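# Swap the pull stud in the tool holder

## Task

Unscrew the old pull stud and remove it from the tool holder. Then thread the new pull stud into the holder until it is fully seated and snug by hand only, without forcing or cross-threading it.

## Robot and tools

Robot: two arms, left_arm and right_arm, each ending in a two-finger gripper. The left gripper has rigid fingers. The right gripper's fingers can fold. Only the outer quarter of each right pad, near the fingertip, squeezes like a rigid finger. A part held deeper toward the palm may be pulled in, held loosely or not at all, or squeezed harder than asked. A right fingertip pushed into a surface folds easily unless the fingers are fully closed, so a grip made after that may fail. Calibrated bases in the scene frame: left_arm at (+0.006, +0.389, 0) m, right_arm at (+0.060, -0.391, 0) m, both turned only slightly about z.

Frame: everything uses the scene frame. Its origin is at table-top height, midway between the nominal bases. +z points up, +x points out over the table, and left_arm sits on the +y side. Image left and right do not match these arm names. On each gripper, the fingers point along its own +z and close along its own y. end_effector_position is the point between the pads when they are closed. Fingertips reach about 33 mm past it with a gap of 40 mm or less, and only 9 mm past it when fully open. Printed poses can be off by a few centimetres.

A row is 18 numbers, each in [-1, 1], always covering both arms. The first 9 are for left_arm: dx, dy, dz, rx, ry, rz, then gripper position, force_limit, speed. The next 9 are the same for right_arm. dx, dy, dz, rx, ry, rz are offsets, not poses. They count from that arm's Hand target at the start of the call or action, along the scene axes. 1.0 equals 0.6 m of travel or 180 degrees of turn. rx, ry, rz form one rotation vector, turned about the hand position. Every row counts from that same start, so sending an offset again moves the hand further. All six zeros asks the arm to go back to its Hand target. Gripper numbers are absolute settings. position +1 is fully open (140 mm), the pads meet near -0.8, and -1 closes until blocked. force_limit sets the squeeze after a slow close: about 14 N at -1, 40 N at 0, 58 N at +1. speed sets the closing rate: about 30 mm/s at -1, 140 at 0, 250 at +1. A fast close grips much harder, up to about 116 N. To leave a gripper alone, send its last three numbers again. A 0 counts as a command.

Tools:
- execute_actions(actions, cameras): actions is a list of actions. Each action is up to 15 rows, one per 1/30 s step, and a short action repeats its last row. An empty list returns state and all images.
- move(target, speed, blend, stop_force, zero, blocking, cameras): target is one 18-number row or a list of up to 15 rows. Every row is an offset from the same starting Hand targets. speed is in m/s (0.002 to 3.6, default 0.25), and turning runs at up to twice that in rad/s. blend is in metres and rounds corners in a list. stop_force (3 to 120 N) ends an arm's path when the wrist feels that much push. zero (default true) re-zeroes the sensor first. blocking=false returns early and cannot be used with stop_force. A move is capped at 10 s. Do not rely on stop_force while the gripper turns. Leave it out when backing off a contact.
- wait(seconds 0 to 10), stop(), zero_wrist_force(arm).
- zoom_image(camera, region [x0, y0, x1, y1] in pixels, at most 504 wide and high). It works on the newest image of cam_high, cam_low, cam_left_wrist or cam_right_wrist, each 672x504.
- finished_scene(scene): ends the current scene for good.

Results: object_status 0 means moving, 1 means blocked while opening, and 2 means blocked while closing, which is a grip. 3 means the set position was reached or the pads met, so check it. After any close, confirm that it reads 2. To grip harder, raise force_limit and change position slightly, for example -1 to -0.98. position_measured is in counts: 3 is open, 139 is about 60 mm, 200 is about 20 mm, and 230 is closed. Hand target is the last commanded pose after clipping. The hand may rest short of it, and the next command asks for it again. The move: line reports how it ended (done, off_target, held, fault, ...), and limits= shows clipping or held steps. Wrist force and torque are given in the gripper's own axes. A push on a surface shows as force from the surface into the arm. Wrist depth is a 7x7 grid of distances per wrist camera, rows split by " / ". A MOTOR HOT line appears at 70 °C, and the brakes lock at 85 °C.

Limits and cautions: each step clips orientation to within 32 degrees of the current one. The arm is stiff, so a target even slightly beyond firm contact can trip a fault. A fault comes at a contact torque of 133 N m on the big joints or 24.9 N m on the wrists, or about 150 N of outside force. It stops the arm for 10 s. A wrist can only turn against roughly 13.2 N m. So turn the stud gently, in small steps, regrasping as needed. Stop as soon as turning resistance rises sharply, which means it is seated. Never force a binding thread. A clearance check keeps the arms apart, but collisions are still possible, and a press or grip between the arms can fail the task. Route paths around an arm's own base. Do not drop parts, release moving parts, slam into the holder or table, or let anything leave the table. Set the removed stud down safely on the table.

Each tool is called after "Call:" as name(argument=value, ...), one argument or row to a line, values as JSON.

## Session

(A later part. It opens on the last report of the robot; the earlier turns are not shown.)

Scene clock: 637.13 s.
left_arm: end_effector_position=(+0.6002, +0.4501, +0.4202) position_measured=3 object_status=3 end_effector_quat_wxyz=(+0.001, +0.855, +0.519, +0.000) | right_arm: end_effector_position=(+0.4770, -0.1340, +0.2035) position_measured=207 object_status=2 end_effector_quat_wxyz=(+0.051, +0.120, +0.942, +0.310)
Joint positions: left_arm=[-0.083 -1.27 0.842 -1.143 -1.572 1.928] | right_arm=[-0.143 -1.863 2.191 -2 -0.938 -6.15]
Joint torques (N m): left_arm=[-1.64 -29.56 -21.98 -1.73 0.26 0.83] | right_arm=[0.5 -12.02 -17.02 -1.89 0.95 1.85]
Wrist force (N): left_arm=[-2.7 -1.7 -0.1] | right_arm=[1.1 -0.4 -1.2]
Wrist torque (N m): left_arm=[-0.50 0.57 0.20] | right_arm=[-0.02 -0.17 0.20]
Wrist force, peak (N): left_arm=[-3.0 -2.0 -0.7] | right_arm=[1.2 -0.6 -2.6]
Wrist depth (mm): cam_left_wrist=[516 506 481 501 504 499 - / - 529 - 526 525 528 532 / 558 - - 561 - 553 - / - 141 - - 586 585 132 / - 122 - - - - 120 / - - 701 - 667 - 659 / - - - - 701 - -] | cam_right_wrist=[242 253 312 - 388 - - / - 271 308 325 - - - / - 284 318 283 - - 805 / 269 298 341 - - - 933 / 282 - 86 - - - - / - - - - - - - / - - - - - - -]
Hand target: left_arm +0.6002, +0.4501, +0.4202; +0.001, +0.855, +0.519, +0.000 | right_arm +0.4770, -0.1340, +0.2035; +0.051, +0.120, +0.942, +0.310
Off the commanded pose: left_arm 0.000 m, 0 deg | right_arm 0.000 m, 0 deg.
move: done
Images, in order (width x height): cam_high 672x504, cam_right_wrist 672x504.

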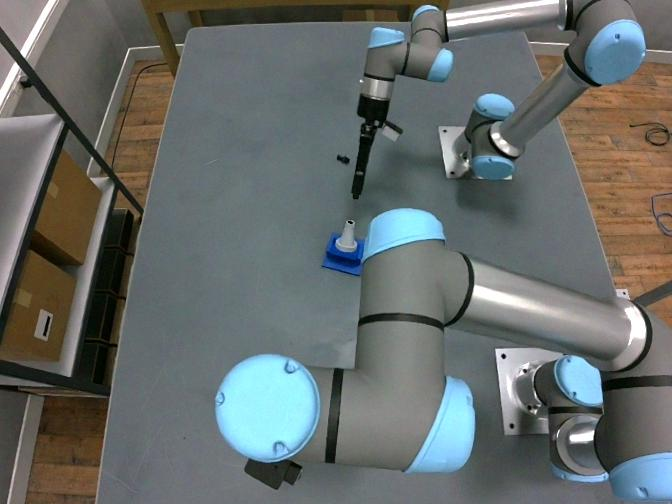

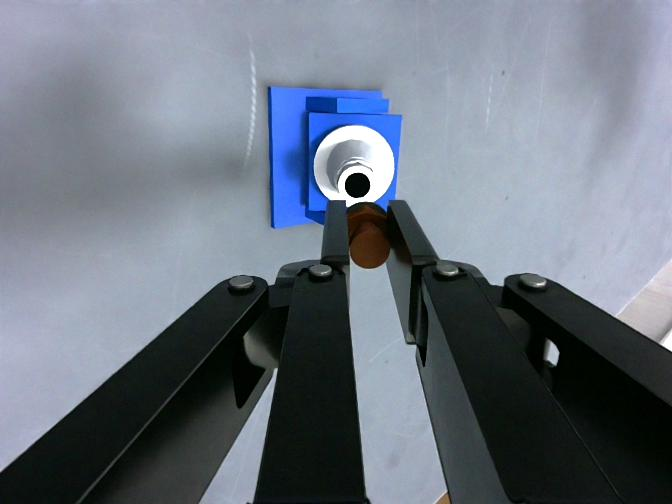

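Call:
move(
  target=[
    [0,0,0,0,0,0,1,1,1,0.1025,-0.0215,0.0387,0.0845,0.286,-0.4015,-1,0,-1],
    [0,0,0,0,0,0,1,1,1,0.205,-0.043,0.0775,0.169,0.572,-0.803,-1,0,-1],
  ],
  cameras=[],
  speed=0.5,
  blend=[0.03,0],
)

Call:
move(
  target=[0,0,0,0,0,0,1,1,1,0.1333,0.0667,-0.2167,-0.1952,0.0577,0,-1,0,-1],
  cameras=["cam_right_wrist","cam_high"],
  speed=0.25,
)

Scene clock: 664.30 s.
left_arm: end_effector_position=(+0.6002, +0.4501, +0.4202) position_measured=3 object_status=3 end_effector_quat_wxyz=(+0.001, +0.855, +0.519, +0.000) | right_arm: end_effector_position=(+0.6000, -0.1598, +0.2500) position_measured=207 object_status=2 end_effector_quat_wxyz=(-0.310, +0.942, -0.120, +0.049)
Joint positions: left_arm=[-0.083 -1.27 0.842 -1.143 -1.572 1.928] | right_arm=[-0.156 -1.587 1.835 -1.906 -0.938 -3.027]
Joint torques (N m): left_arm=[-1.58 -29.62 -22.09 -1.84 0.43 0.79] | right_arm=[6.02 -30.34 -15.45 -4.54 1.32 2.03]
Wrist force (N): left_arm=[-2.5 -2.0 -0.3] | right_arm=[-0.3 1.0 0.2]
Wrist torque (N m): left_arm=[-0.56 0.53 0.19] | right_arm=[-0.01 0.14 0.26]
Wrist force, peak (N): left_arm=[-3.1 -1.8 -0.5] | right_arm=[1.5 -0.4 -1.2]
Wrist depth (mm): cam_left_wrist=[507 505 - 510 499 490 - / - - - - 535 528 - / - 558 551 547 562 - - / 588 152 - 614 605 - 126 / - 122 - 636 - 645 120 / - - 675 622 673 663 - / - - - - 648 - -] | cam_right_wrist=[- - - 412 - - 286 / - - - - - 347 - / 1043 721 - - - - 305 / 1015 - - - 380 - 321 / - - 86 - - - 319 / - - - - - - - / - - - - - - -]
Hand target: left_arm +0.6002, +0.4501, +0.4202; +0.001, +0.855, +0.519, +0.000 | right_arm +0.6000, -0.1598, +0.2500; -0.310, +0.942, -0.120, +0.049
Off the commanded pose: left_arm 0.000 m, 0 deg | right_arm 0.000 m, 0 deg.
move: done
No camera images: "cameras" was empty.

Scene clock: 666.07 s.
left_arm: end_effector_position=(+0.6002, +0.4501, +0.4202) position_measured=3 object_status=3 end_effector_quat_wxyz=(+0.001, +0.855, +0.519, +0.000) | right_arm: end_effector_position=(+0.6799, -0.1197, +0.1200) position_measured=207 object_status=2 end_effector_quat_wxyz=(+0.000, +0.992, -0.127, -0.001)
Joint positions: left_arm=[-0.083 -1.27 0.842 -1.143 -1.572 1.928] | right_arm=[0.224 -1.111 1.4 -1.859 -1.571 -2.674]
Joint torques (N m): left_arm=[-2.58 -29.81 -22.52 -1.86 0.37 0.92] | right_arm=[3.12 -36.36 -26.08 -3.73 -1.18 -2.28]
Wrist force (N): left_arm=[-2.5 -1.8 -0.2] | right_arm=[0.1 0.1 -0.6]
Wrist torque (N m): left_arm=[-0.53 0.53 0.20] | right_arm=[-0.12 0.06 0.32]
Wrist force, peak (N): left_arm=[-3.0 -2.0 -0.5] | right_arm=[-1.1 1.6 -1.3]
Wrist depth (mm): cam_left_wrist=[500 501 502 - - 497 495 / 530 529 532 515 522 532 518 / - - 561 - 554 - 532 / 591 141 591 - 594 588 133 / - 122 - 634 - - 120 / - 689 - - 687 - - / - 658 - - 661 766 703] | cam_right_wrist=[229 228 228 229 226 227 225 / 241 241 - 241 239 - - / 257 259 255 252 252 - 250 / 272 269 269 - - - 268 / 293 - 86 - - - - / - - - - - - - / - - - - - - -]
Hand target: left_arm +0.6002, +0.4501, +0.4202; +0.001, +0.855, +0.519, +0.000 | right_arm +0.6799, -0.1198, +0.1200; +0.001, +0.992, -0.127, -0.001
Off the commanded pose: left_arm 0.000 m, 0 deg | right_arm 0.000 m, 0 deg.
move: done
Images, in order (width x height): cam_high 672x504, cam_right_wrist 672x504.

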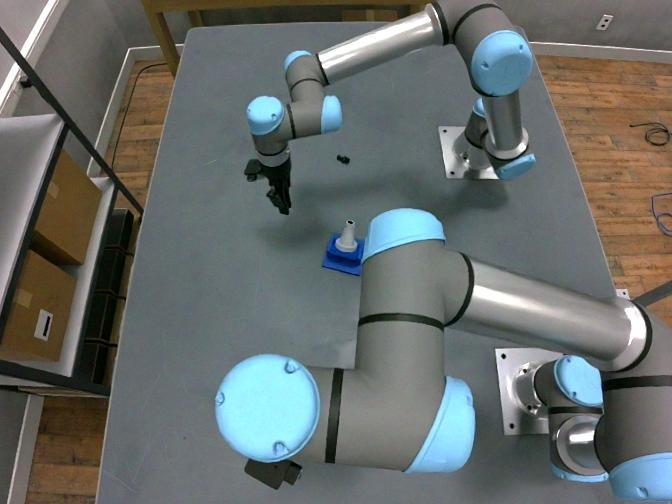

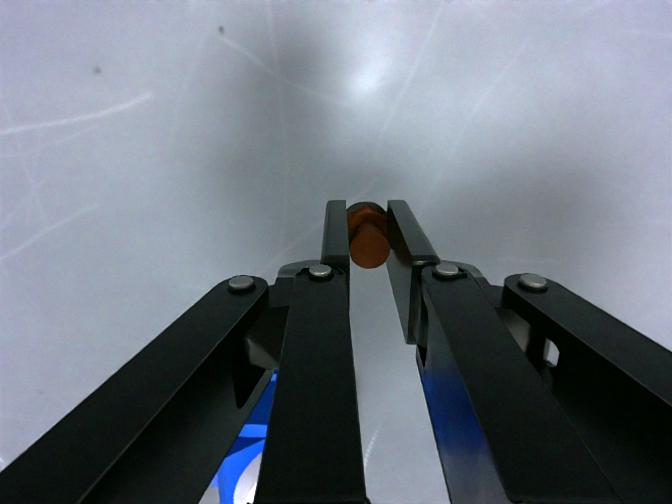

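Call:
move(
  target=[0,0,0,0,0,0,1,1,1,0,0,-0.0833,0,0,0,-1,0,-1],
  cameras=[],
  speed=0.1,
)

Call:
move(
  target=[0,0,0,0,0,0,1,1,1,0,0,-0.05,0,0,0,-1,0,-1],
  cameras=["cam_right_wrist"],
  speed=0.004,
  stop_force=4,
)

Scene clock: 672.40 s.
left_arm: end_effector_position=(+0.6002, +0.4501, +0.4202) position_measured=3 object_status=3 end_effector_quat_wxyz=(+0.001, +0.855, +0.519, +0.000) | right_arm: end_effector_position=(+0.6799, -0.1198, +0.0699) position_measured=207 object_status=2 end_effector_quat_wxyz=(+0.001, +0.992, -0.127, -0.001)
Joint positions: left_arm=[-0.083 -1.27 0.842 -1.143 -1.572 1.928] | right_arm=[0.224 -1.07 1.474 -1.972 -1.571 -2.674]
Joint torques (N m): left_arm=[-1.78 -29.83 -21.87 -1.86 0.69 0.79] | right_arm=[3.66 -49.24 -27.68 -2.79 -0.98 1.87]
Wrist force (N): left_arm=[-2.6 -1.5 -0.9] | right_arm=[-0.1 0.4 -0.2]
Wrist torque (N m): left_arm=[-0.46 0.56 0.20] | right_arm=[-0.04 0.10 0.30]
Wrist force, peak (N): left_arm=[-3.0 -1.9 -0.6] | right_arm=[0.1 -0.1 -2.3]
Wrist depth (mm): cam_left_wrist=[505 501 515 - 500 494 - / - 535 542 - - - 522 / 563 559 582 - 550 553 557 / - 141 - 577 585 - 140 / - 123 - - 641 - 120 / - - - - 677 708 667 / - 725 661 - 659 725 -] | cam_right_wrist=[183 181 182 185 181 180 180 / 193 192 192 192 192 194 192 / - 205 207 203 203 203 200 / 225 233 214 - 211 - 217 / 235 - 86 - - - 228 / - - - - - - - / - - - - - - -]
Hand target: left_arm +0.6002, +0.4501, +0.4202; +0.001, +0.855, +0.519, +0.000 | right_arm +0.6799, -0.1198, +0.0700; +0.001, +0.992, -0.127, -0.001
Off the commanded pose: left_arm 0.000 m, 0 deg | right_arm 0.000 m, 0 deg.
move: done
No camera images: "cameras" was empty.

Scene clock: 678.13 s.
left_arm: end_effector_position=(+0.6002, +0.4501, +0.4202) position_measured=3 object_status=3 end_effector_quat_wxyz=(+0.001, +0.855, +0.519, +0.000) | right_arm: end_effector_position=(+0.6799, -0.1198, +0.0510) position_measured=207 object_status=2 end_effector_quat_wxyz=(+0.000, +0.992, -0.127, -0.001)
Joint positions: left_arm=[-0.083 -1.27 0.842 -1.143 -1.572 1.928] | right_arm=[0.224 -1.052 1.498 -2.015 -1.571 -2.674]
Joint torques (N m): left_arm=[-1.39 -29.54 -21.87 -1.99 0.6 0.9] | right_arm=[-6.03 -45.66 -24.96 -0.17 1.7 0.25]
Wrist force (N): left_arm=[-2.9 -1.8 -0.6] | right_arm=[1.0 -0.5 -9.5]
Wrist torque (N m): left_arm=[-0.52 0.63 0.20] | right_arm=[-0.10 0.08 0.30]
Wrist force, peak (N): left_arm=[-3.0 -1.7 -0.6] | right_arm=[0.3 -0.8 -12.2]
Wrist depth (mm): cam_left_wrist=[501 510 - 496 499 500 506 / 531 504 530 524 - 524 526 / 562 - - - 554 - - / 583 132 - - 592 - 126 / - 122 681 - 616 - 120 / - - 661 716 667 - 675 / - - 756 - 639 754 697] | cam_right_wrist=[- 167 163 164 165 164 164 / 174 175 176 - 174 176 177 / - 185 186 182 184 184 185 / 201 198 195 - 191 196 192 / 211 - 86 - - - 206 / - - - - - - - / - - - - - - -]
Hand target: left_arm +0.6002, +0.4501, +0.4202; +0.001, +0.855, +0.519, +0.000 | right_arm +0.6799, -0.1197, +0.0510; +0.000, +0.992, -0.127, -0.001 (not the last commanded pose)
Off the commanded pose: left_arm 0.000 m, 0 deg | right_arm 0.011 m, 0 deg.
move: contact (right_arm)
Images, in order (width x height): cam_right_wrist 672x504.

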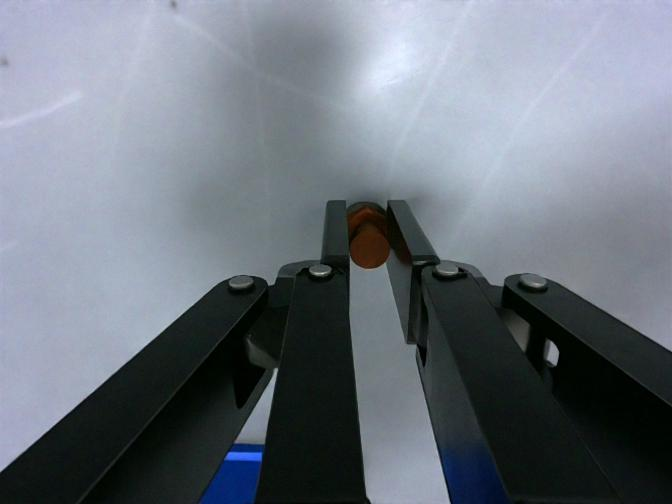

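Call:
move(
  target=[
    [0,0,0,0,0,0,1,1,1,0,0,0.0004,0,0,0,-1,0,-1],
    [0,0,0,0,0,0,1,1,1,0,0,0.0004,0,0,0,-0.32,0,-1],
  ],
  cameras=["cam_right_wrist"],
  speed=0.02,
)

Call:
move(
  target=[
    [0,0,0,0,0,0,1,1,1,0,0,0.03,0,0,0,-0.32,0,-1],
    [0,0,0,0,0,0,1,1,1,0,0,0.2,0,0,0,-0.32,0,-1],
  ],
  cameras=["cam_right_wrist"],
  speed=[0.05,0.2],
  blend=[0.02,0],
)

Scene clock: 687.00 s.
left_arm: end_effector_position=(+0.6002, +0.4501, +0.4202) position_measured=3 object_status=3 end_effector_quat_wxyz=(+0.001, +0.855, +0.519, +0.000) | right_arm: end_effector_position=(+0.6799, -0.1197, +0.0512) position_measured=169 object_status=0 end_effector_quat_wxyz=(+0.000, +0.992, -0.127, -0.001)
Joint positions: left_arm=[-0.083 -1.27 0.842 -1.143 -1.572 1.928] | right_arm=[0.224 -1.052 1.498 -2.015 -1.571 -2.674]
Joint torques (N m): left_arm=[-0.77 -30.25 -21.75 -1.92 0.68 0.76] | right_arm=[-5.39 -49.96 -28.42 -4.24 1.28 0.09]
Wrist force (N): left_arm=[-2.5 -1.7 -0.5] | right_arm=[-0.2 0.2 -0.7]
Wrist torque (N m): left_arm=[-0.51 0.55 0.20] | right_arm=[-0.09 0.12 0.30]
Wrist force, peak (N): left_arm=[-3.1 -1.8 -0.7] | right_arm=[0.8 -0.3 -9.6]
Wrist depth (mm): cam_left_wrist=[504 498 - 502 484 506 500 / 570 530 525 537 532 524 - / - 553 549 550 - 553 553 / - 141 577 577 - - 132 / - 123 - - - 631 120 / - - 661 - 735 - - / - - 706 723 687 - 592] | cam_right_wrist=[165 166 165 164 165 165 164 / 176 173 175 175 174 - 173 / 186 186 185 183 182 188 184 / - 196 195 - 165 194 195 / - - 86 210 205 - 85 / - - - 224 - - - / - - - 241 246 - -]
Hand target: left_arm +0.6002, +0.4501, +0.4202; +0.001, +0.855, +0.519, +0.000 | right_arm +0.6799, -0.1197, +0.0512; +0.000, +0.992, -0.127, -0.001
Off the commanded pose: left_arm 0.000 m, 0 deg | right_arm 0.000 m, 0 deg.
move: done
Images, in order (width x height): cam_right_wrist 672x504.

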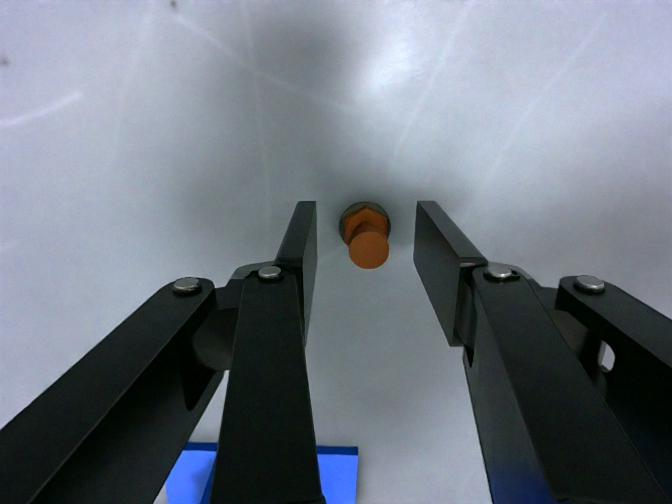

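Scene clock: 688.33 s.
left_arm: end_effector_position=(+0.6002, +0.4501, +0.4202) position_measured=3 object_status=3 end_effector_quat_wxyz=(+0.001, +0.855, +0.519, +0.000) | right_arm: end_effector_position=(+0.6800, -0.1197, +0.1711) position_measured=169 object_status=3 end_effector_quat_wxyz=(+0.000, +0.992, -0.127, -0.001)
Joint positions: left_arm=[-0.083 -1.27 0.842 -1.143 -1.572 1.928] | right_arm=[0.224 -1.139 1.308 -1.738 -1.571 -2.674]
Joint torques (N m): left_arm=[-1.17 -30.07 -21.27 -1.91 0.78 0.86] | right_arm=[-4.66 -43.25 -27.47 -1.39 -1.42 0.32]
Wrist force (N): left_arm=[-2.7 -1.8 -0.3] | right_arm=[-0.1 0.2 -0.8]
Wrist torque (N m): left_arm=[-0.53 0.58 0.20] | right_arm=[-0.11 0.09 0.31]
Wrist force, peak (N): left_arm=[-3.1 -1.8 -0.5] | right_arm=[-0.1 0.4 -4.0]
Wrist depth (mm): cam_left_wrist=[491 518 496 501 511 495 491 / 528 530 517 - 528 522 517 / - - 565 - 554 558 553 / - 131 603 650 - - 132 / - 123 - 636 652 643 110 / - - 663 - 677 673 675 / - - 769 - 609 764 -] | cam_right_wrist=[273 - - 269 - - 272 / 285 289 289 289 290 279 287 / - 298 305 303 303 - 298 / 334 339 - 325 140 313 - / - - 86 344 - - 85 / - - - 369 - - - / - - - 396 404 - -]
Hand target: left_arm +0.6002, +0.4501, +0.4202; +0.001, +0.855, +0.519, +0.000 | right_arm +0.6799, -0.1197, +0.1712; +0.000, +0.992, -0.127, -0.001
Off the commanded pose: left_arm 0.000 m, 0 deg | right_arm 0.000 m, 0 deg.
move: done; blend cut to 0.009 m at target 1
Images, in order (width x height): cam_right_wrist 672x504.

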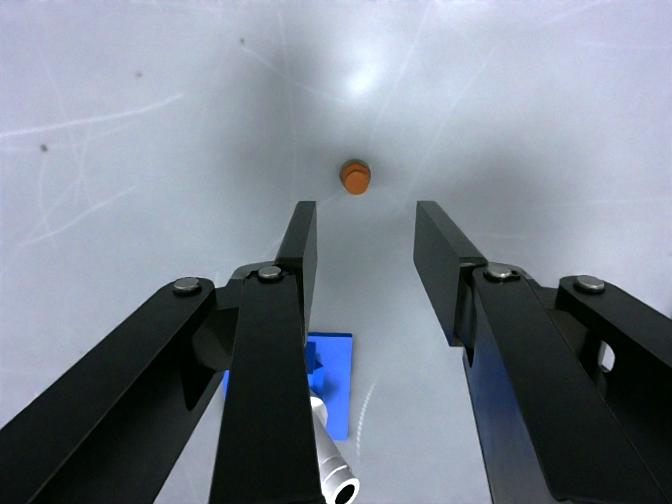

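Call:
move(
  target=[0,0,0,0,0,0,1,1,1,-0.248,-0.4187,-0.0585,0.0444,0.1023,-0.0973,-0.2,0,-0.5],
  cameras=["cam_right_wrist","cam_high"],
  speed=0.25,
)

Call:
zoom_image(
  camera="cam_right_wrist",
  region=[290, 90, 450, 230],
)

Scene clock: 739.70 s.
left_arm: end_effector_position=(+0.6002, +0.4501, +0.4202) position_measured=3 object_status=3 end_effector_quat_wxyz=(+0.001, +0.855, +0.519, +0.000) | right_arm: end_effector_position=(+0.5312, -0.3709, +0.1362) position_measured=154 object_status=3 end_effector_quat_wxyz=(-0.048, +0.946, -0.273, -0.168)
Joint positions: left_arm=[-0.083 -1.27 0.842 -1.143 -1.572 1.928] | right_arm=[-0.294 -1.383 1.689 -1.538 -1.484 -2.899]
Joint torques (N m): left_arm=[-0.41 -30.73 -21.21 -1.99 0.75 0.84] | right_arm=[-4.89 -23.67 -26.29 -2.1 2.34 1.56]
Wrist force (N): left_arm=[-2.9 -1.4 -0.5] | right_arm=[0.4 0.3 -1.4]
Wrist torque (N m): left_arm=[-0.45 0.63 0.20] | right_arm=[-0.13 0.06 0.20]
Wrist force, peak (N): left_arm=[-2.9 -2.1 -0.3] | right_arm=[1.1 3.1 -0.6]
Wrist depth (mm): cam_left_wrist=[501 507 - 495 511 489 493 / 522 518 529 - - 526 532 / 558 559 541 - - 539 555 / 594 132 - - 606 - 133 / - 141 673 - - 633 120 / - - - 685 626 - 673 / - 721 725 - 667 - -] | cam_right_wrist=[- 223 224 221 222 223 222 / 250 250 247 247 249 248 240 / 271 281 - - 274 280 281 / - 320 123 - 142 306 321 / - 93 86 - - - 86 / - - - - - - - / - - - - - - -]
Hand target: left_arm +0.6002, +0.4501, +0.4202; +0.001, +0.855, +0.519, +0.000 | right_arm +0.5311, -0.3710, +0.1361; -0.048, +0.946, -0.273, -0.168
Off the commanded pose: left_arm 0.000 m, 0 deg | right_arm 0.000 m, 0 deg.
move: done
Images, in order (width x height): cam_high 672x504, cam_right_wrist 672x504.

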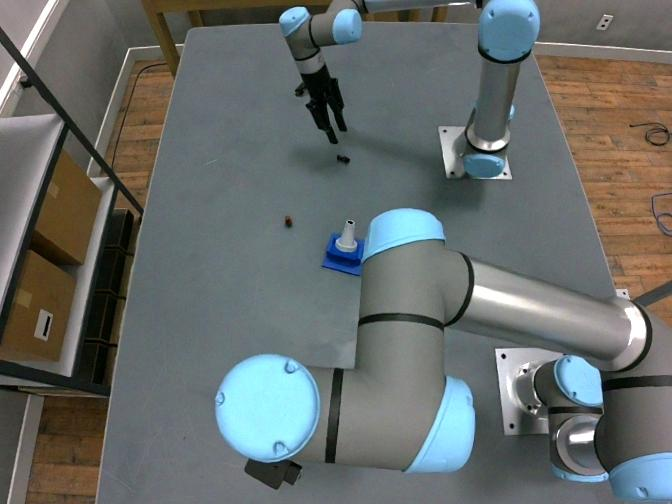

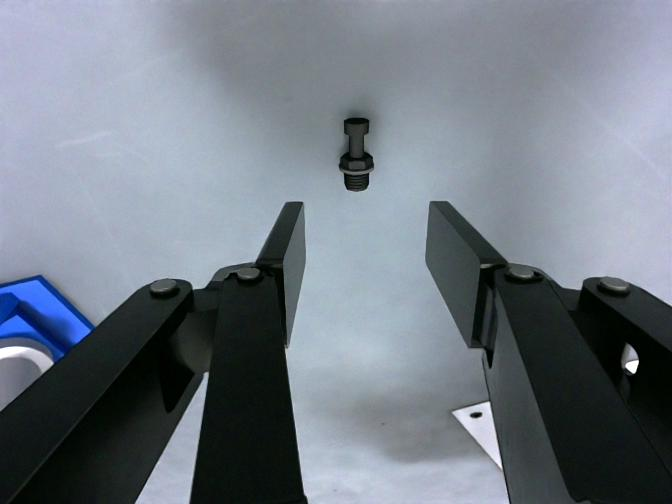

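Scaled by 3.150 from the camera's 672x504 image, which has a finer 960x720 frame.

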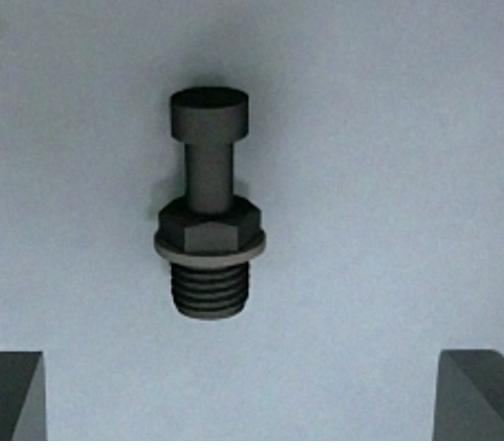

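Call:
move(
  target=[0,0,0,0,0,0,1,1,1,0.0015,0.0023,-0.155,0,0,0,-0.2,0,-0.5],
  speed=0.15,
  cameras=["cam_right_wrist"],
)

Scene clock: 771.13 s.
left_arm: end_effector_position=(+0.6002, +0.4501, +0.4202) position_measured=3 object_status=3 end_effector_quat_wxyz=(+0.001, +0.855, +0.519, +0.000) | right_arm: end_effector_position=(+0.5320, -0.3696, +0.0432) position_measured=154 object_status=3 end_effector_quat_wxyz=(-0.048, +0.946, -0.273, -0.168)
Joint positions: left_arm=[-0.083 -1.27 0.842 -1.143 -1.572 1.928] | right_arm=[-0.292 -1.289 1.831 -1.772 -1.483 -2.896]
Joint torques (N m): left_arm=[-1.39 -29.86 -21.68 -1.98 0.85 0.91] | right_arm=[2.99 -30.67 -20.58 -3.33 1.87 1.63]
Wrist force (N): left_arm=[-2.9 -1.6 -0.5] | right_arm=[0.5 0.1 -1.0]
Wrist torque (N m): left_arm=[-0.47 0.62 0.20] | right_arm=[-0.14 0.03 0.18]
Wrist force, peak (N): left_arm=[-3.1 -1.9 -0.3] | right_arm=[-0.1 0.2 -3.6]
Wrist depth (mm): cam_left_wrist=[507 - - - 499 498 512 / 537 524 539 525 526 510 525 / - 572 588 561 553 - - / - 141 612 627 - - 126 / - 141 - 639 - - 120 / - - 681 - 677 685 685 / - - - - 656 - -] | cam_right_wrist=[140 138 135 137 137 137 136 / 157 153 153 152 153 152 152 / 173 173 173 168 170 172 171 / 200 193 187 190 163 191 191 / - 93 86 240 - - 86 / - - - 271 - - - / - - - - 374 - -]
Hand target: left_arm +0.6002, +0.4501, +0.4202; +0.001, +0.855, +0.519, +0.000 | right_arm +0.5320, -0.3696, +0.0431; -0.048, +0.946, -0.273, -0.168
Off the commanded pose: left_arm 0.000 m, 0 deg | right_arm 0.000 m, 0 deg.
move: done
Images, in order (width x height): cam_right_wrist 672x504.

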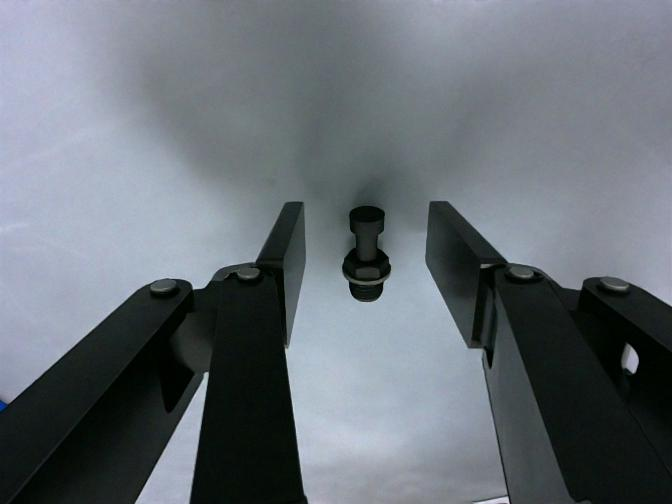

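Call:
move(
  target=[0,0,0,0,0,0,1,1,1,0,0,-0.0115,0,0,0,-0.2,0,-0.5],
  speed=0.006,
  stop_force=4,
  cameras=["cam_right_wrist"],
)

Scene clock: 782.03 s.
left_arm: end_effector_position=(+0.6002, +0.4501, +0.4202) position_measured=3 object_status=3 end_effector_quat_wxyz=(+0.001, +0.855, +0.519, +0.000) | right_arm: end_effector_position=(+0.5320, -0.3696, +0.0362) position_measured=154 object_status=3 end_effector_quat_wxyz=(-0.048, +0.946, -0.273, -0.168)
Joint positions: left_arm=[-0.083 -1.27 0.842 -1.143 -1.572 1.928] | right_arm=[-0.292 -1.28 1.84 -1.79 -1.483 -2.896]
Joint torques (N m): left_arm=[-0.67 -29.99 -21.72 -1.96 0.94 0.89] | right_arm=[-6.2 -37.09 -22.5 -0.55 -1.54 -2.74]
Wrist force (N): left_arm=[-2.8 -1.8 -0.4] | right_arm=[0.1 0.3 -1.0]
Wrist torque (N m): left_arm=[-0.52 0.58 0.20] | right_arm=[-0.09 0.11 0.19]
Wrist force, peak (N): left_arm=[-2.9 -1.9 -0.4] | right_arm=[0.7 -0.2 -1.4]
Wrist depth (mm): cam_left_wrist=[- 502 520 488 498 500 517 / - 511 519 - 528 - 519 / - 553 - - 550 - 586 / - 141 - - - - 133 / - 121 - - 648 - 120 / - - - - 728 685 - / - - - - 647 - -] | cam_right_wrist=[- 131 128 134 133 133 130 / 150 146 146 146 145 142 145 / 165 165 168 165 164 164 164 / 191 184 179 189 163 178 188 / - 93 86 222 222 - 86 / - - - 256 - - - / - - - - 360 - -]
Hand target: left_arm +0.6002, +0.4501, +0.4202; +0.001, +0.855, +0.519, +0.000 | right_arm +0.5320, -0.3696, +0.0362; -0.048, +0.946, -0.273, -0.168
Off the commanded pose: left_arm 0.000 m, 0 deg | right_arm 0.000 m, 0 deg.
move: done
Images, in order (width x height): cam_right_wrist 672x504.

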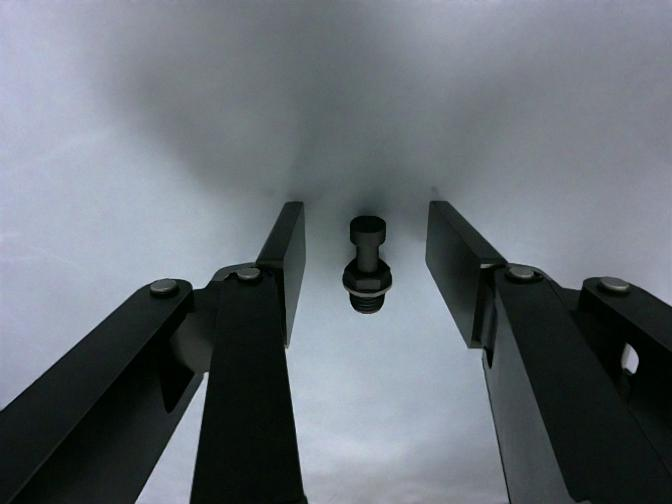

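Call:
move(
  target=[0,0,0,0,0,0,1,1,1,0,0,0,0,0,0,-1,0,-1],
  cameras=["cam_right_wrist"],
)

Call:
zoom_image(
  camera="cam_right_wrist",
  region=[260, 150, 480, 370],
)

Scene clock: 789.73 s.
left_arm: end_effector_position=(+0.6002, +0.4501, +0.4202) position_measured=3 object_status=3 end_effector_quat_wxyz=(+0.001, +0.855, +0.519, +0.000) | right_arm: end_effector_position=(+0.5321, -0.3696, +0.0362) position_measured=212 object_status=0 end_effector_quat_wxyz=(-0.048, +0.946, -0.273, -0.168)
Joint positions: left_arm=[-0.083 -1.27 0.842 -1.143 -1.572 1.928] | right_arm=[-0.292 -1.28 1.839 -1.79 -1.483 -2.896]
Joint torques (N m): left_arm=[-0.43 -29.89 -21.87 -2.12 1.11 0.79] | right_arm=[-5.43 -35.56 -23.93 -0.65 -1.44 -2.67]
Wrist force (N): left_arm=[-2.9 -1.6 -0.5] | right_arm=[-0.6 -0.2 -7.7]
Wrist torque (N m): left_arm=[-0.48 0.62 0.20] | right_arm=[-0.11 0.06 0.19]
Wrist force, peak (N): left_arm=[-2.9 -2.1 -0.1] | right_arm=[-0.7 -0.4 -7.8]
Wrist depth (mm): cam_left_wrist=[- 496 - - 498 496 500 / - - - - 528 - - / 561 522 - - 555 - - / - 141 - - 580 - 126 / - 123 - - 652 - 120 / - 697 - - 663 721 - / - 728 - - 645 - -] | cam_right_wrist=[- 131 126 134 134 133 130 / 150 147 145 146 145 142 138 / 166 166 165 164 164 164 164 / 191 190 187 176 178 189 188 / 215 216 86 - - - 213 / - - - - - - - / - - - - - - -]
Hand target: left_arm +0.6002, +0.4501, +0.4202; +0.001, +0.855, +0.519, +0.000 | right_arm +0.5320, -0.3696, +0.0362; -0.048, +0.946, -0.273, -0.168
Off the commanded pose: left_arm 0.000 m, 0 deg | right_arm 0.000 m, 0 deg.
move: done
Images, in order (width x height): cam_right_wrist 672x504.

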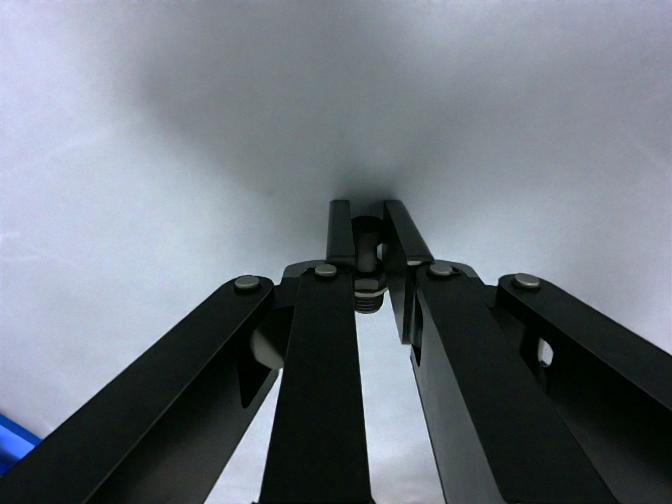

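Scaled by 2.291 from the camera's 672x504 image, which has a finer 960x720 frame.

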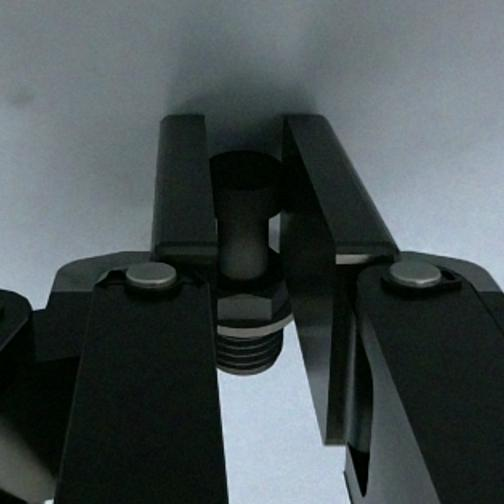

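Call:
move(
  target=[0,0,0,0,0,0,1,1,1,0,0,0,0,0,0,-0.2,0,-0.7],
  cameras=["cam_right_wrist"],
)

Call:
zoom_image(
  camera="cam_right_wrist",
  region=[260, 150, 480, 370],
)

Scene clock: 873.03 s.
left_arm: end_effector_position=(+0.6002, +0.4501, +0.4202) position_measured=3 object_status=3 end_effector_quat_wxyz=(+0.001, +0.855, +0.519, +0.000) | right_arm: end_effector_position=(+0.5320, -0.3696, +0.0362) position_measured=154 object_status=0 end_effector_quat_wxyz=(-0.048, +0.946, -0.273, -0.168)
Joint positions: left_arm=[-0.083 -1.27 0.842 -1.143 -1.572 1.928] | right_arm=[-0.292 -1.28 1.84 -1.79 -1.483 -2.896]
Joint torques (N m): left_arm=[-0.44 -30.16 -21.64 -2.21 1.01 0.85] | right_arm=[-3.26 -26.38 -14.99 -1.66 -1.26 -2.6]
Wrist force (N): left_arm=[-2.7 -1.6 -0.4] | right_arm=[0.3 0.3 -1.1]
Wrist torque (N m): left_arm=[-0.49 0.58 0.19] | right_arm=[-0.11 0.08 0.19]
Wrist force, peak (N): left_arm=[-2.9 -1.8 -0.4] | right_arm=[-0.6 -0.3 -8.1]
Wrist depth (mm): cam_left_wrist=[- - 496 500 493 - 487 / - 532 534 524 525 522 524 / 576 577 561 572 557 - 535 / - 141 591 591 600 591 133 / - 123 643 634 - - 120 / - - - 647 667 - - / - - - 751 708 - -] | cam_right_wrist=[- 131 126 133 133 133 130 / - 146 146 142 146 142 145 / 165 166 164 165 164 159 164 / 190 189 179 189 163 183 188 / - 93 86 223 223 - 84 / - - - 270 268 - - / - - - 325 340 - -]
Hand target: left_arm +0.6002, +0.4501, +0.4202; +0.001, +0.855, +0.519, +0.000 | right_arm +0.5320, -0.3696, +0.0362; -0.048, +0.946, -0.273, -0.168
Off the commanded pose: left_arm 0.000 m, 0 deg | right_arm 0.000 m, 0 deg.
move: done
Images, in order (width x height): cam_right_wrist 672x504.

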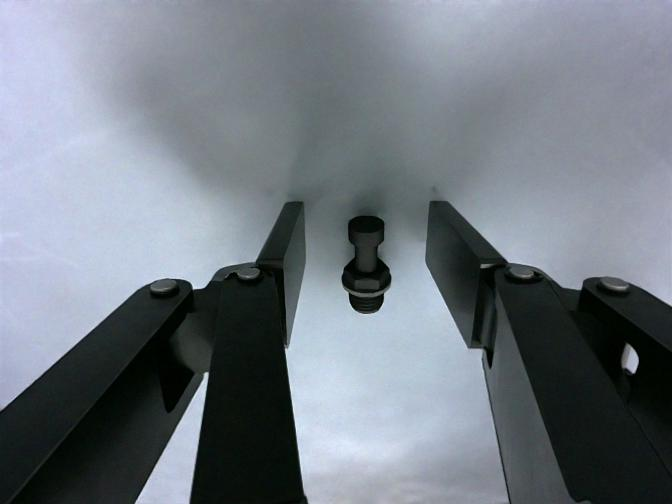

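Scaled by 2.291 from the camera's 672x504 image, which has a finer 960x720 frame.

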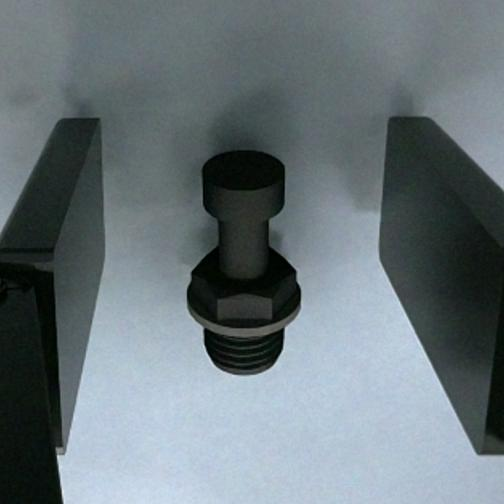

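Call:
move(
  target=[
    [0,0,0,0,0,0,1,1,1,0.004,-0.004,0.1,0.0892,0.1408,0,-0.2,0,-0.7],
    [0,0,0,0,0,0,1,1,1,0.0092,-0.0088,0.0147,0.0892,0.1408,0,-0.2,0,-0.7],
  ],
  speed=0.2,
  blend=[0.01,0],
  cameras=["cam_right_wrist"],
)

Call:
zoom_image(
  camera="cam_right_wrist",
  region=[260, 150, 480, 370],
)

Scene clock: 886.10 s.
left_arm: end_effector_position=(+0.6002, +0.4501, +0.4202) position_measured=3 object_status=3 end_effector_quat_wxyz=(+0.001, +0.855, +0.519, +0.000) | right_arm: end_effector_position=(+0.5375, -0.3749, +0.0451) position_measured=154 object_status=3 end_effector_quat_wxyz=(-0.118, +0.870, -0.251, -0.407)
Joint positions: left_arm=[-0.083 -1.27 0.842 -1.143 -1.572 1.928] | right_arm=[-0.347 -0.909 1.377 -1.176 -1.414 -3.009]
Joint torques (N m): left_arm=[0.18 -29.2 -22.03 -2.26 1.1 0.86] | right_arm=[4.24 -42.96 -19.76 -1.38 0.16 -1.96]
Wrist force (N): left_arm=[-2.9 -2.0 -0.5] | right_arm=[0.3 0.3 -2.0]
Wrist torque (N m): left_arm=[-0.55 0.62 0.19] | right_arm=[-0.05 0.08 0.41]
Wrist force, peak (N): left_arm=[-3.0 -1.9 -0.7] | right_arm=[-1.5 0.2 -3.7]
Wrist depth (mm): cam_left_wrist=[502 499 - 500 493 487 489 / - 539 539 531 - 537 539 / - 566 553 - 553 536 555 / - 141 580 - - - 133 / - 122 - - - - 120 / - - - - 710 - - / - - 691 701 633 - -] | cam_right_wrist=[- - 105 105 109 114 114 / 137 137 143 137 143 137 137 / 184 183 171 171 181 182 183 / 274 296 - 304 142 226 - / - 93 86 383 456 - 86 / - - - - - - - / - - - 3956 466 - -]
Hand target: left_arm +0.6002, +0.4501, +0.4202; +0.001, +0.855, +0.519, +0.000 | right_arm +0.5376, -0.3749, +0.0450; -0.118, +0.870, -0.251, -0.407
Off the commanded pose: left_arm 0.000 m, 0 deg | right_arm 0.000 m, 0 deg.
move: done
Images, in order (width x height): cam_right_wrist 672x504.

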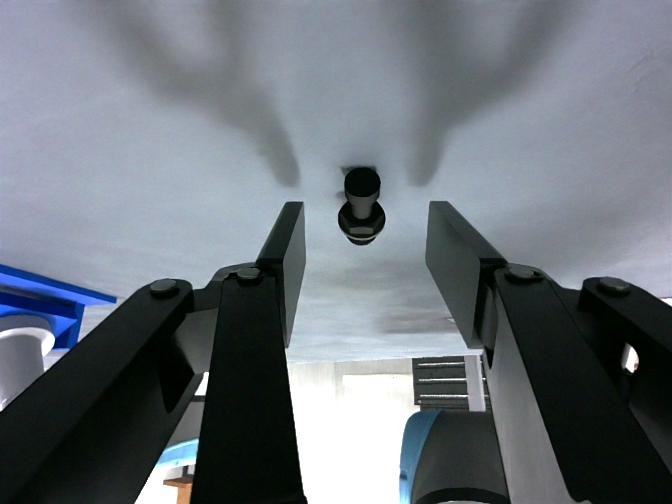

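Scaled by 2.291 from the camera's 672x504 image, which has a finer 960x720 frame.

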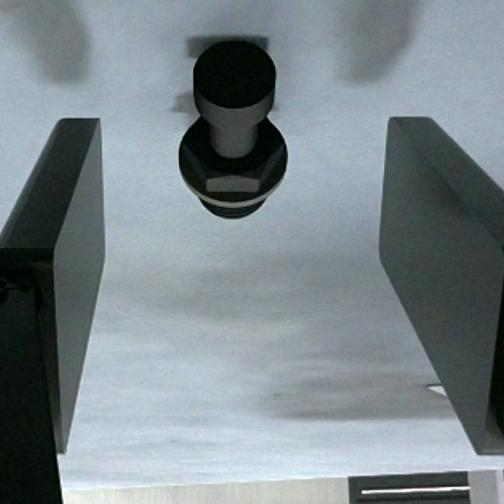

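Call:
move(
  target=[0,0,0,0,0,0,1,1,1,0.0013,0.0022,-0.022,0,0,0,-0.2,0,-0.7],
  speed=0.007,
  stop_force=4,
  cameras=["cam_right_wrist"],
)

Call:
zoom_image(
  camera="cam_right_wrist",
  region=[260, 150, 480, 370],
)

Scene clock: 897.23 s.
left_arm: end_effector_position=(+0.6002, +0.4501, +0.4202) position_measured=3 object_status=3 end_effector_quat_wxyz=(+0.001, +0.855, +0.519, +0.000) | right_arm: end_effector_position=(+0.5383, -0.3735, +0.0318) position_measured=154 object_status=3 end_effector_quat_wxyz=(-0.118, +0.870, -0.251, -0.407)
Joint positions: left_arm=[-0.083 -1.27 0.842 -1.143 -1.572 1.928] | right_arm=[-0.345 -0.893 1.388 -1.202 -1.412 -3.008]
Joint torques (N m): left_arm=[0.34 -30.21 -21.93 -2.3 1.24 0.97] | right_arm=[4.11 -51.18 -18.96 1.38 1.92 2.12]
Wrist force (N): left_arm=[-2.4 -1.5 -0.6] | right_arm=[0.2 0.0 -2.0]
Wrist torque (N m): left_arm=[-0.47 0.52 0.20] | right_arm=[-0.11 0.10 0.27]
Wrist force, peak (N): left_arm=[-3.1 -2.0 -0.5] | right_arm=[0.7 0.5 -2.2]
Wrist depth (mm): cam_left_wrist=[494 - - 498 507 501 - / 519 547 508 523 526 515 545 / - - - 572 - - - / 568 131 - - 570 586 126 / - 123 708 - - 641 120 / - 667 - - 647 673 677 / - 769 - - 636 769 -] | cam_right_wrist=[- - 93 97 93 - 97 / - 123 117 116 116 122 116 / 156 166 166 155 155 154 154 / - 194 194 211 163 230 231 / - - 86 323 454 - 86 / - - - - - - - / - - - - 462 - -]
Hand target: left_arm +0.6002, +0.4501, +0.4202; +0.001, +0.855, +0.519, +0.000 | right_arm +0.5383, -0.3735, +0.0318; -0.118, +0.870, -0.251, -0.407
Off the commanded pose: left_arm 0.000 m, 0 deg | right_arm 0.000 m, 0 deg.
move: done
Images, in order (width x height): cam_right_wrist 672x504.

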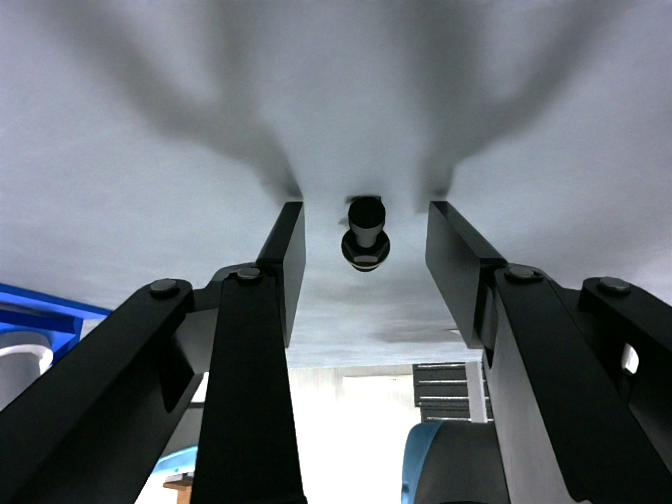

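Scaled by 2.291 from the camera's 672x504 image, which has a finer 960x720 frame.

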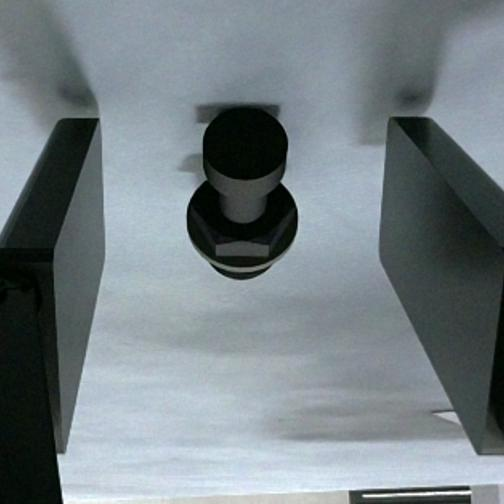

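Call:
move(
  target=[0,0,0,0,0,0,1,1,1,0,0,0,0,0,0,-1,0,-1],
)

Call:
wait(
  seconds=0.6,
  cameras=["cam_right_wrist"],
)

Call:
zoom_image(
  camera="cam_right_wrist",
  region=[260, 150, 480, 370],
)

Scene clock: 903.27 s.
left_arm: end_effector_position=(+0.6002, +0.4501, +0.4202) position_measured=3 object_status=3 end_effector_quat_wxyz=(+0.001, +0.855, +0.519, +0.000) | right_arm: end_effector_position=(+0.5383, -0.3735, +0.0318) position_measured=212 object_status=0 end_effector_quat_wxyz=(-0.118, +0.870, -0.251, -0.407)
Joint positions: left_arm=[-0.083 -1.27 0.842 -1.143 -1.572 1.928] | right_arm=[-0.345 -0.893 1.388 -1.202 -1.412 -3.008]
Joint torques (N m): left_arm=[0.63 -29.86 -21.31 -2.33 1.32 0.88] | right_arm=[-5.8 -51.91 -22.84 0.92 -1.23 -0.71]
Wrist force (N): left_arm=[-2.7 -1.6 -0.5] | right_arm=[-1.7 0.3 -4.9]
Wrist torque (N m): left_arm=[-0.48 0.58 0.20] | right_arm=[-0.03 0.09 0.28]
Wrist force, peak (N): left_arm=[-3.1 -1.9 -0.5] | right_arm=[-1.6 0.3 -5.0]
Wrist depth (mm): cam_left_wrist=[524 518 490 499 501 - 493 / 525 526 534 531 508 - - / - 576 532 554 - - 500 / - 141 - - - 589 133 / - 122 - 658 643 - 120 / - 656 - - 661 - - / - 735 - 735 663 - -] | cam_right_wrist=[- 102 93 97 93 - 97 / - 117 116 111 - 122 111 / 167 166 166 155 155 154 155 / 232 233 212 - 193 230 230 / 352 - 86 - - - - / - - - - - - - / - - - - - - -]
Hand target: left_arm +0.6002, +0.4501, +0.4202; +0.001, +0.855, +0.519, +0.000 | right_arm +0.5383, -0.3735, +0.0318; -0.118, +0.870, -0.251, -0.407
Off the commanded pose: left_arm 0.000 m, 0 deg | right_arm 0.000 m, 0 deg.
move: done

Scene clock: 903.87 s.
left_arm: end_effector_position=(+0.6002, +0.4501, +0.4202) position_measured=3 object_status=3 end_effector_quat_wxyz=(+0.001, +0.855, +0.519, +0.000) | right_arm: end_effector_position=(+0.5383, -0.3735, +0.0318) position_measured=212 object_status=2 end_effector_quat_wxyz=(-0.118, +0.870, -0.251, -0.407)
Joint positions: left_arm=[-0.083 -1.27 0.842 -1.143 -1.572 1.928] | right_arm=[-0.345 -0.893 1.388 -1.202 -1.412 -3.008]
Joint torques (N m): left_arm=[0.64 -29.73 -21.87 -2.29 1.38 0.81] | right_arm=[-5.56 -50.03 -23.01 0.47 -1.52 -1.1]
Wrist force (N): left_arm=[-2.7 -1.8 -0.5] | right_arm=[-1.7 0.1 -4.8]
Wrist torque (N m): left_arm=[-0.52 0.58 0.20] | right_arm=[-0.06 0.09 0.27]
Wrist force, peak (N): left_arm=[-3.0 -1.7 -0.4] | right_arm=[-1.5 0.1 -5.2]
Wrist depth (mm): cam_left_wrist=[499 508 500 498 511 - - / - 529 - - - - - / - 561 557 559 576 537 539 / - 131 - 589 563 585 133 / - 123 - - 617 - 115 / - 689 693 - 693 687 - / - 732 728 687 652 728 -] | cam_right_wrist=[- 101 93 97 93 - 97 / - 111 117 116 116 122 116 / 166 179 166 155 155 154 155 / 233 233 211 173 192 212 257 / 356 - 86 - - - 325 / - - - - - - - / - - - - - - -]
Hand target: left_arm +0.6002, +0.4501, +0.4202; +0.001, +0.855, +0.519, +0.000 | right_arm +0.5383, -0.3735, +0.0318; -0.118, +0.870, -0.251, -0.407
Tool commands: left_gripper/position=+1.0 left_gripper/force_limit=+1.0 left_gripper/speed=+1.0 right_gripper/position=-1.0 right_gripper/force_limit=+0.0 right_gripper/speed=-1.0
Off the commanded pose: left_arm 0.000 m, 0 deg | right_arm 0.000 m, 0 deg.
wait: 0.60 s; at rest by 0.17 s
Images, in order (width x height): cam_right_wrist 672x504.

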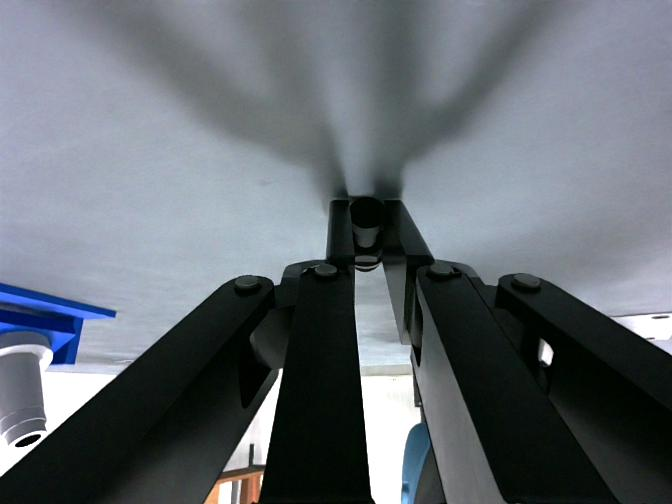

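Scaled by 2.291 from the camera's 672x504 image, which has a finer 960x720 frame.

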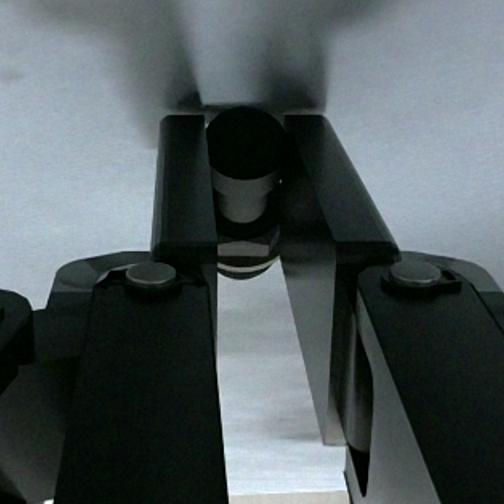

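Call:
move(
  target=[
    [0,0,0,0,0,0,1,1,1,0,0,0.1637,0,0,0,-1,0,-1],
    [0,0,0,0,0,0,1,1,1,0.1328,-0.0208,0.197,-0.2925,-0.4619,0,-1,0,-1],
  ],
  speed=[0.15,0.25],
  blend=[0.02,0],
  cameras=["cam_right_wrist","cam_high"],
)

Call:
zoom_image(
  camera="cam_right_wrist",
  region=[260, 150, 480, 370],
)

Scene clock: 922.40 s.
left_arm: end_effector_position=(+0.6002, +0.4501, +0.4202) position_measured=3 object_status=3 end_effector_quat_wxyz=(+0.001, +0.855, +0.519, +0.000) | right_arm: end_effector_position=(+0.6180, -0.3860, +0.1500) position_measured=212 object_status=2 end_effector_quat_wxyz=(+0.115, +0.876, -0.254, +0.393) end_effector_velocity=(+0.001, -0.001, +0.002) end_effector_angular_velocity=(+0.000, -0.008, -0.002)
Joint positions: left_arm=[-0.083 -1.27 0.842 -1.143 -1.572 1.928] | right_arm=[-0.001 -1.491 2.354 -3.196 -1.975 -2.754]
Joint velocities: left_arm=[within noise] | right_arm=[-0.001 0 -0.001 -0.006 -0.001 0.002]
Joint torques (N m): left_arm=[1.57 -30.09 -21.79 -2.38 1.35 0.78] | right_arm=[-3.74 -17.74 -21.21 -5.23 -0.67 2.45]
Wrist force (N): left_arm=[-2.5 -1.7 -0.9] | right_arm=[0.2 0.6 -0.1]
Wrist torque (N m): left_arm=[-0.50 0.55 0.20] | right_arm=[0.06 -0.16 0.12]
Wrist force, peak (N): left_arm=[-2.9 -1.9 -0.8] | right_arm=[-1.6 0.0 -5.2]
Wrist depth (mm): cam_left_wrist=[499 506 - 499 492 498 502 / - - - - 531 525 525 / 544 572 570 547 534 549 554 / - 152 597 - - - 133 / - 123 - - 659 - 120 / - - - - 685 - 647 / - - - - 638 - -] | cam_right_wrist=[- 453 - - - - 426 / - 392 - - - 378 409 / - 365 333 - 337 - 345 / 316 315 324 - 315 298 316 / - - 86 - - - 295 / - - - - - - - / - - - - - - -]
Hand target: left_arm +0.6002, +0.4501, +0.4202; +0.001, +0.855, +0.519, +0.000 | right_arm +0.6180, -0.3860, +0.1500; +0.115, +0.876, -0.254, +0.393
Off the commanded pose: left_arm 0.000 m, 0 deg | right_arm 0.000 m, 0 deg.
move: done
Images, in order (width x height): cam_high 672x504, cam_right_wrist 672x504.

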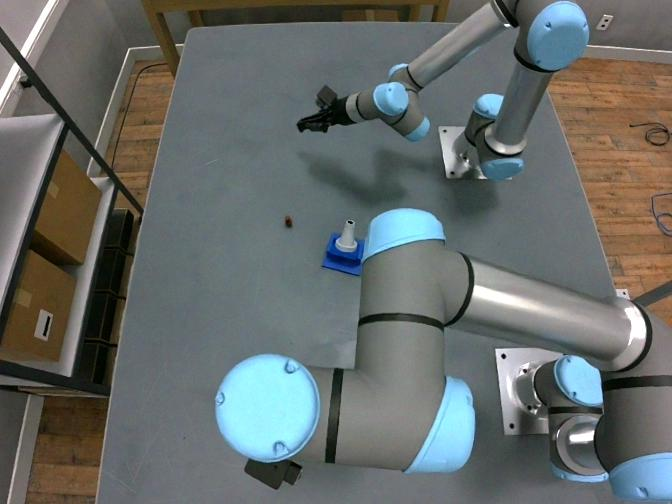

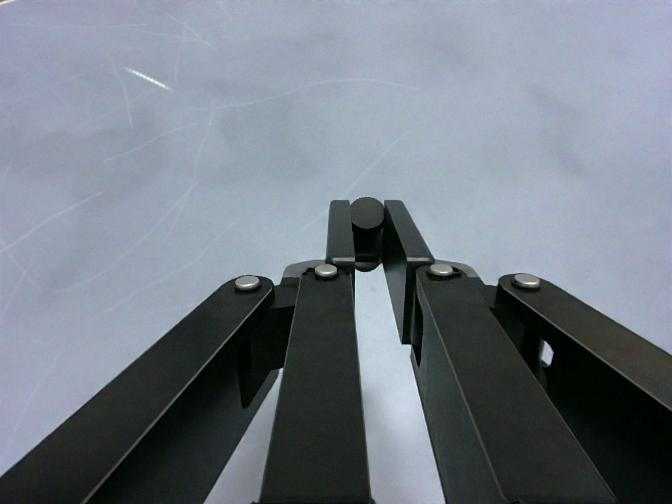

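Scaled by 2.291 from the camera's 672x504 image, which has a finer 960x720 frame.

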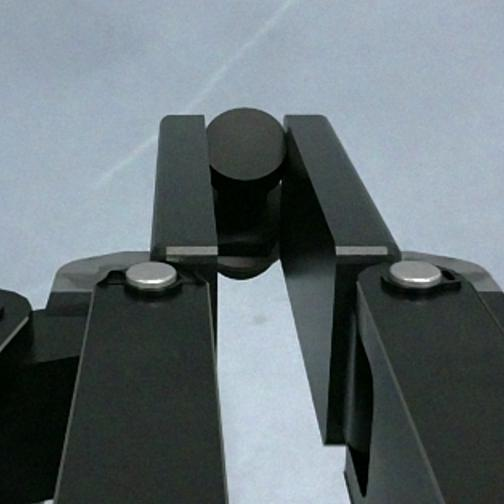

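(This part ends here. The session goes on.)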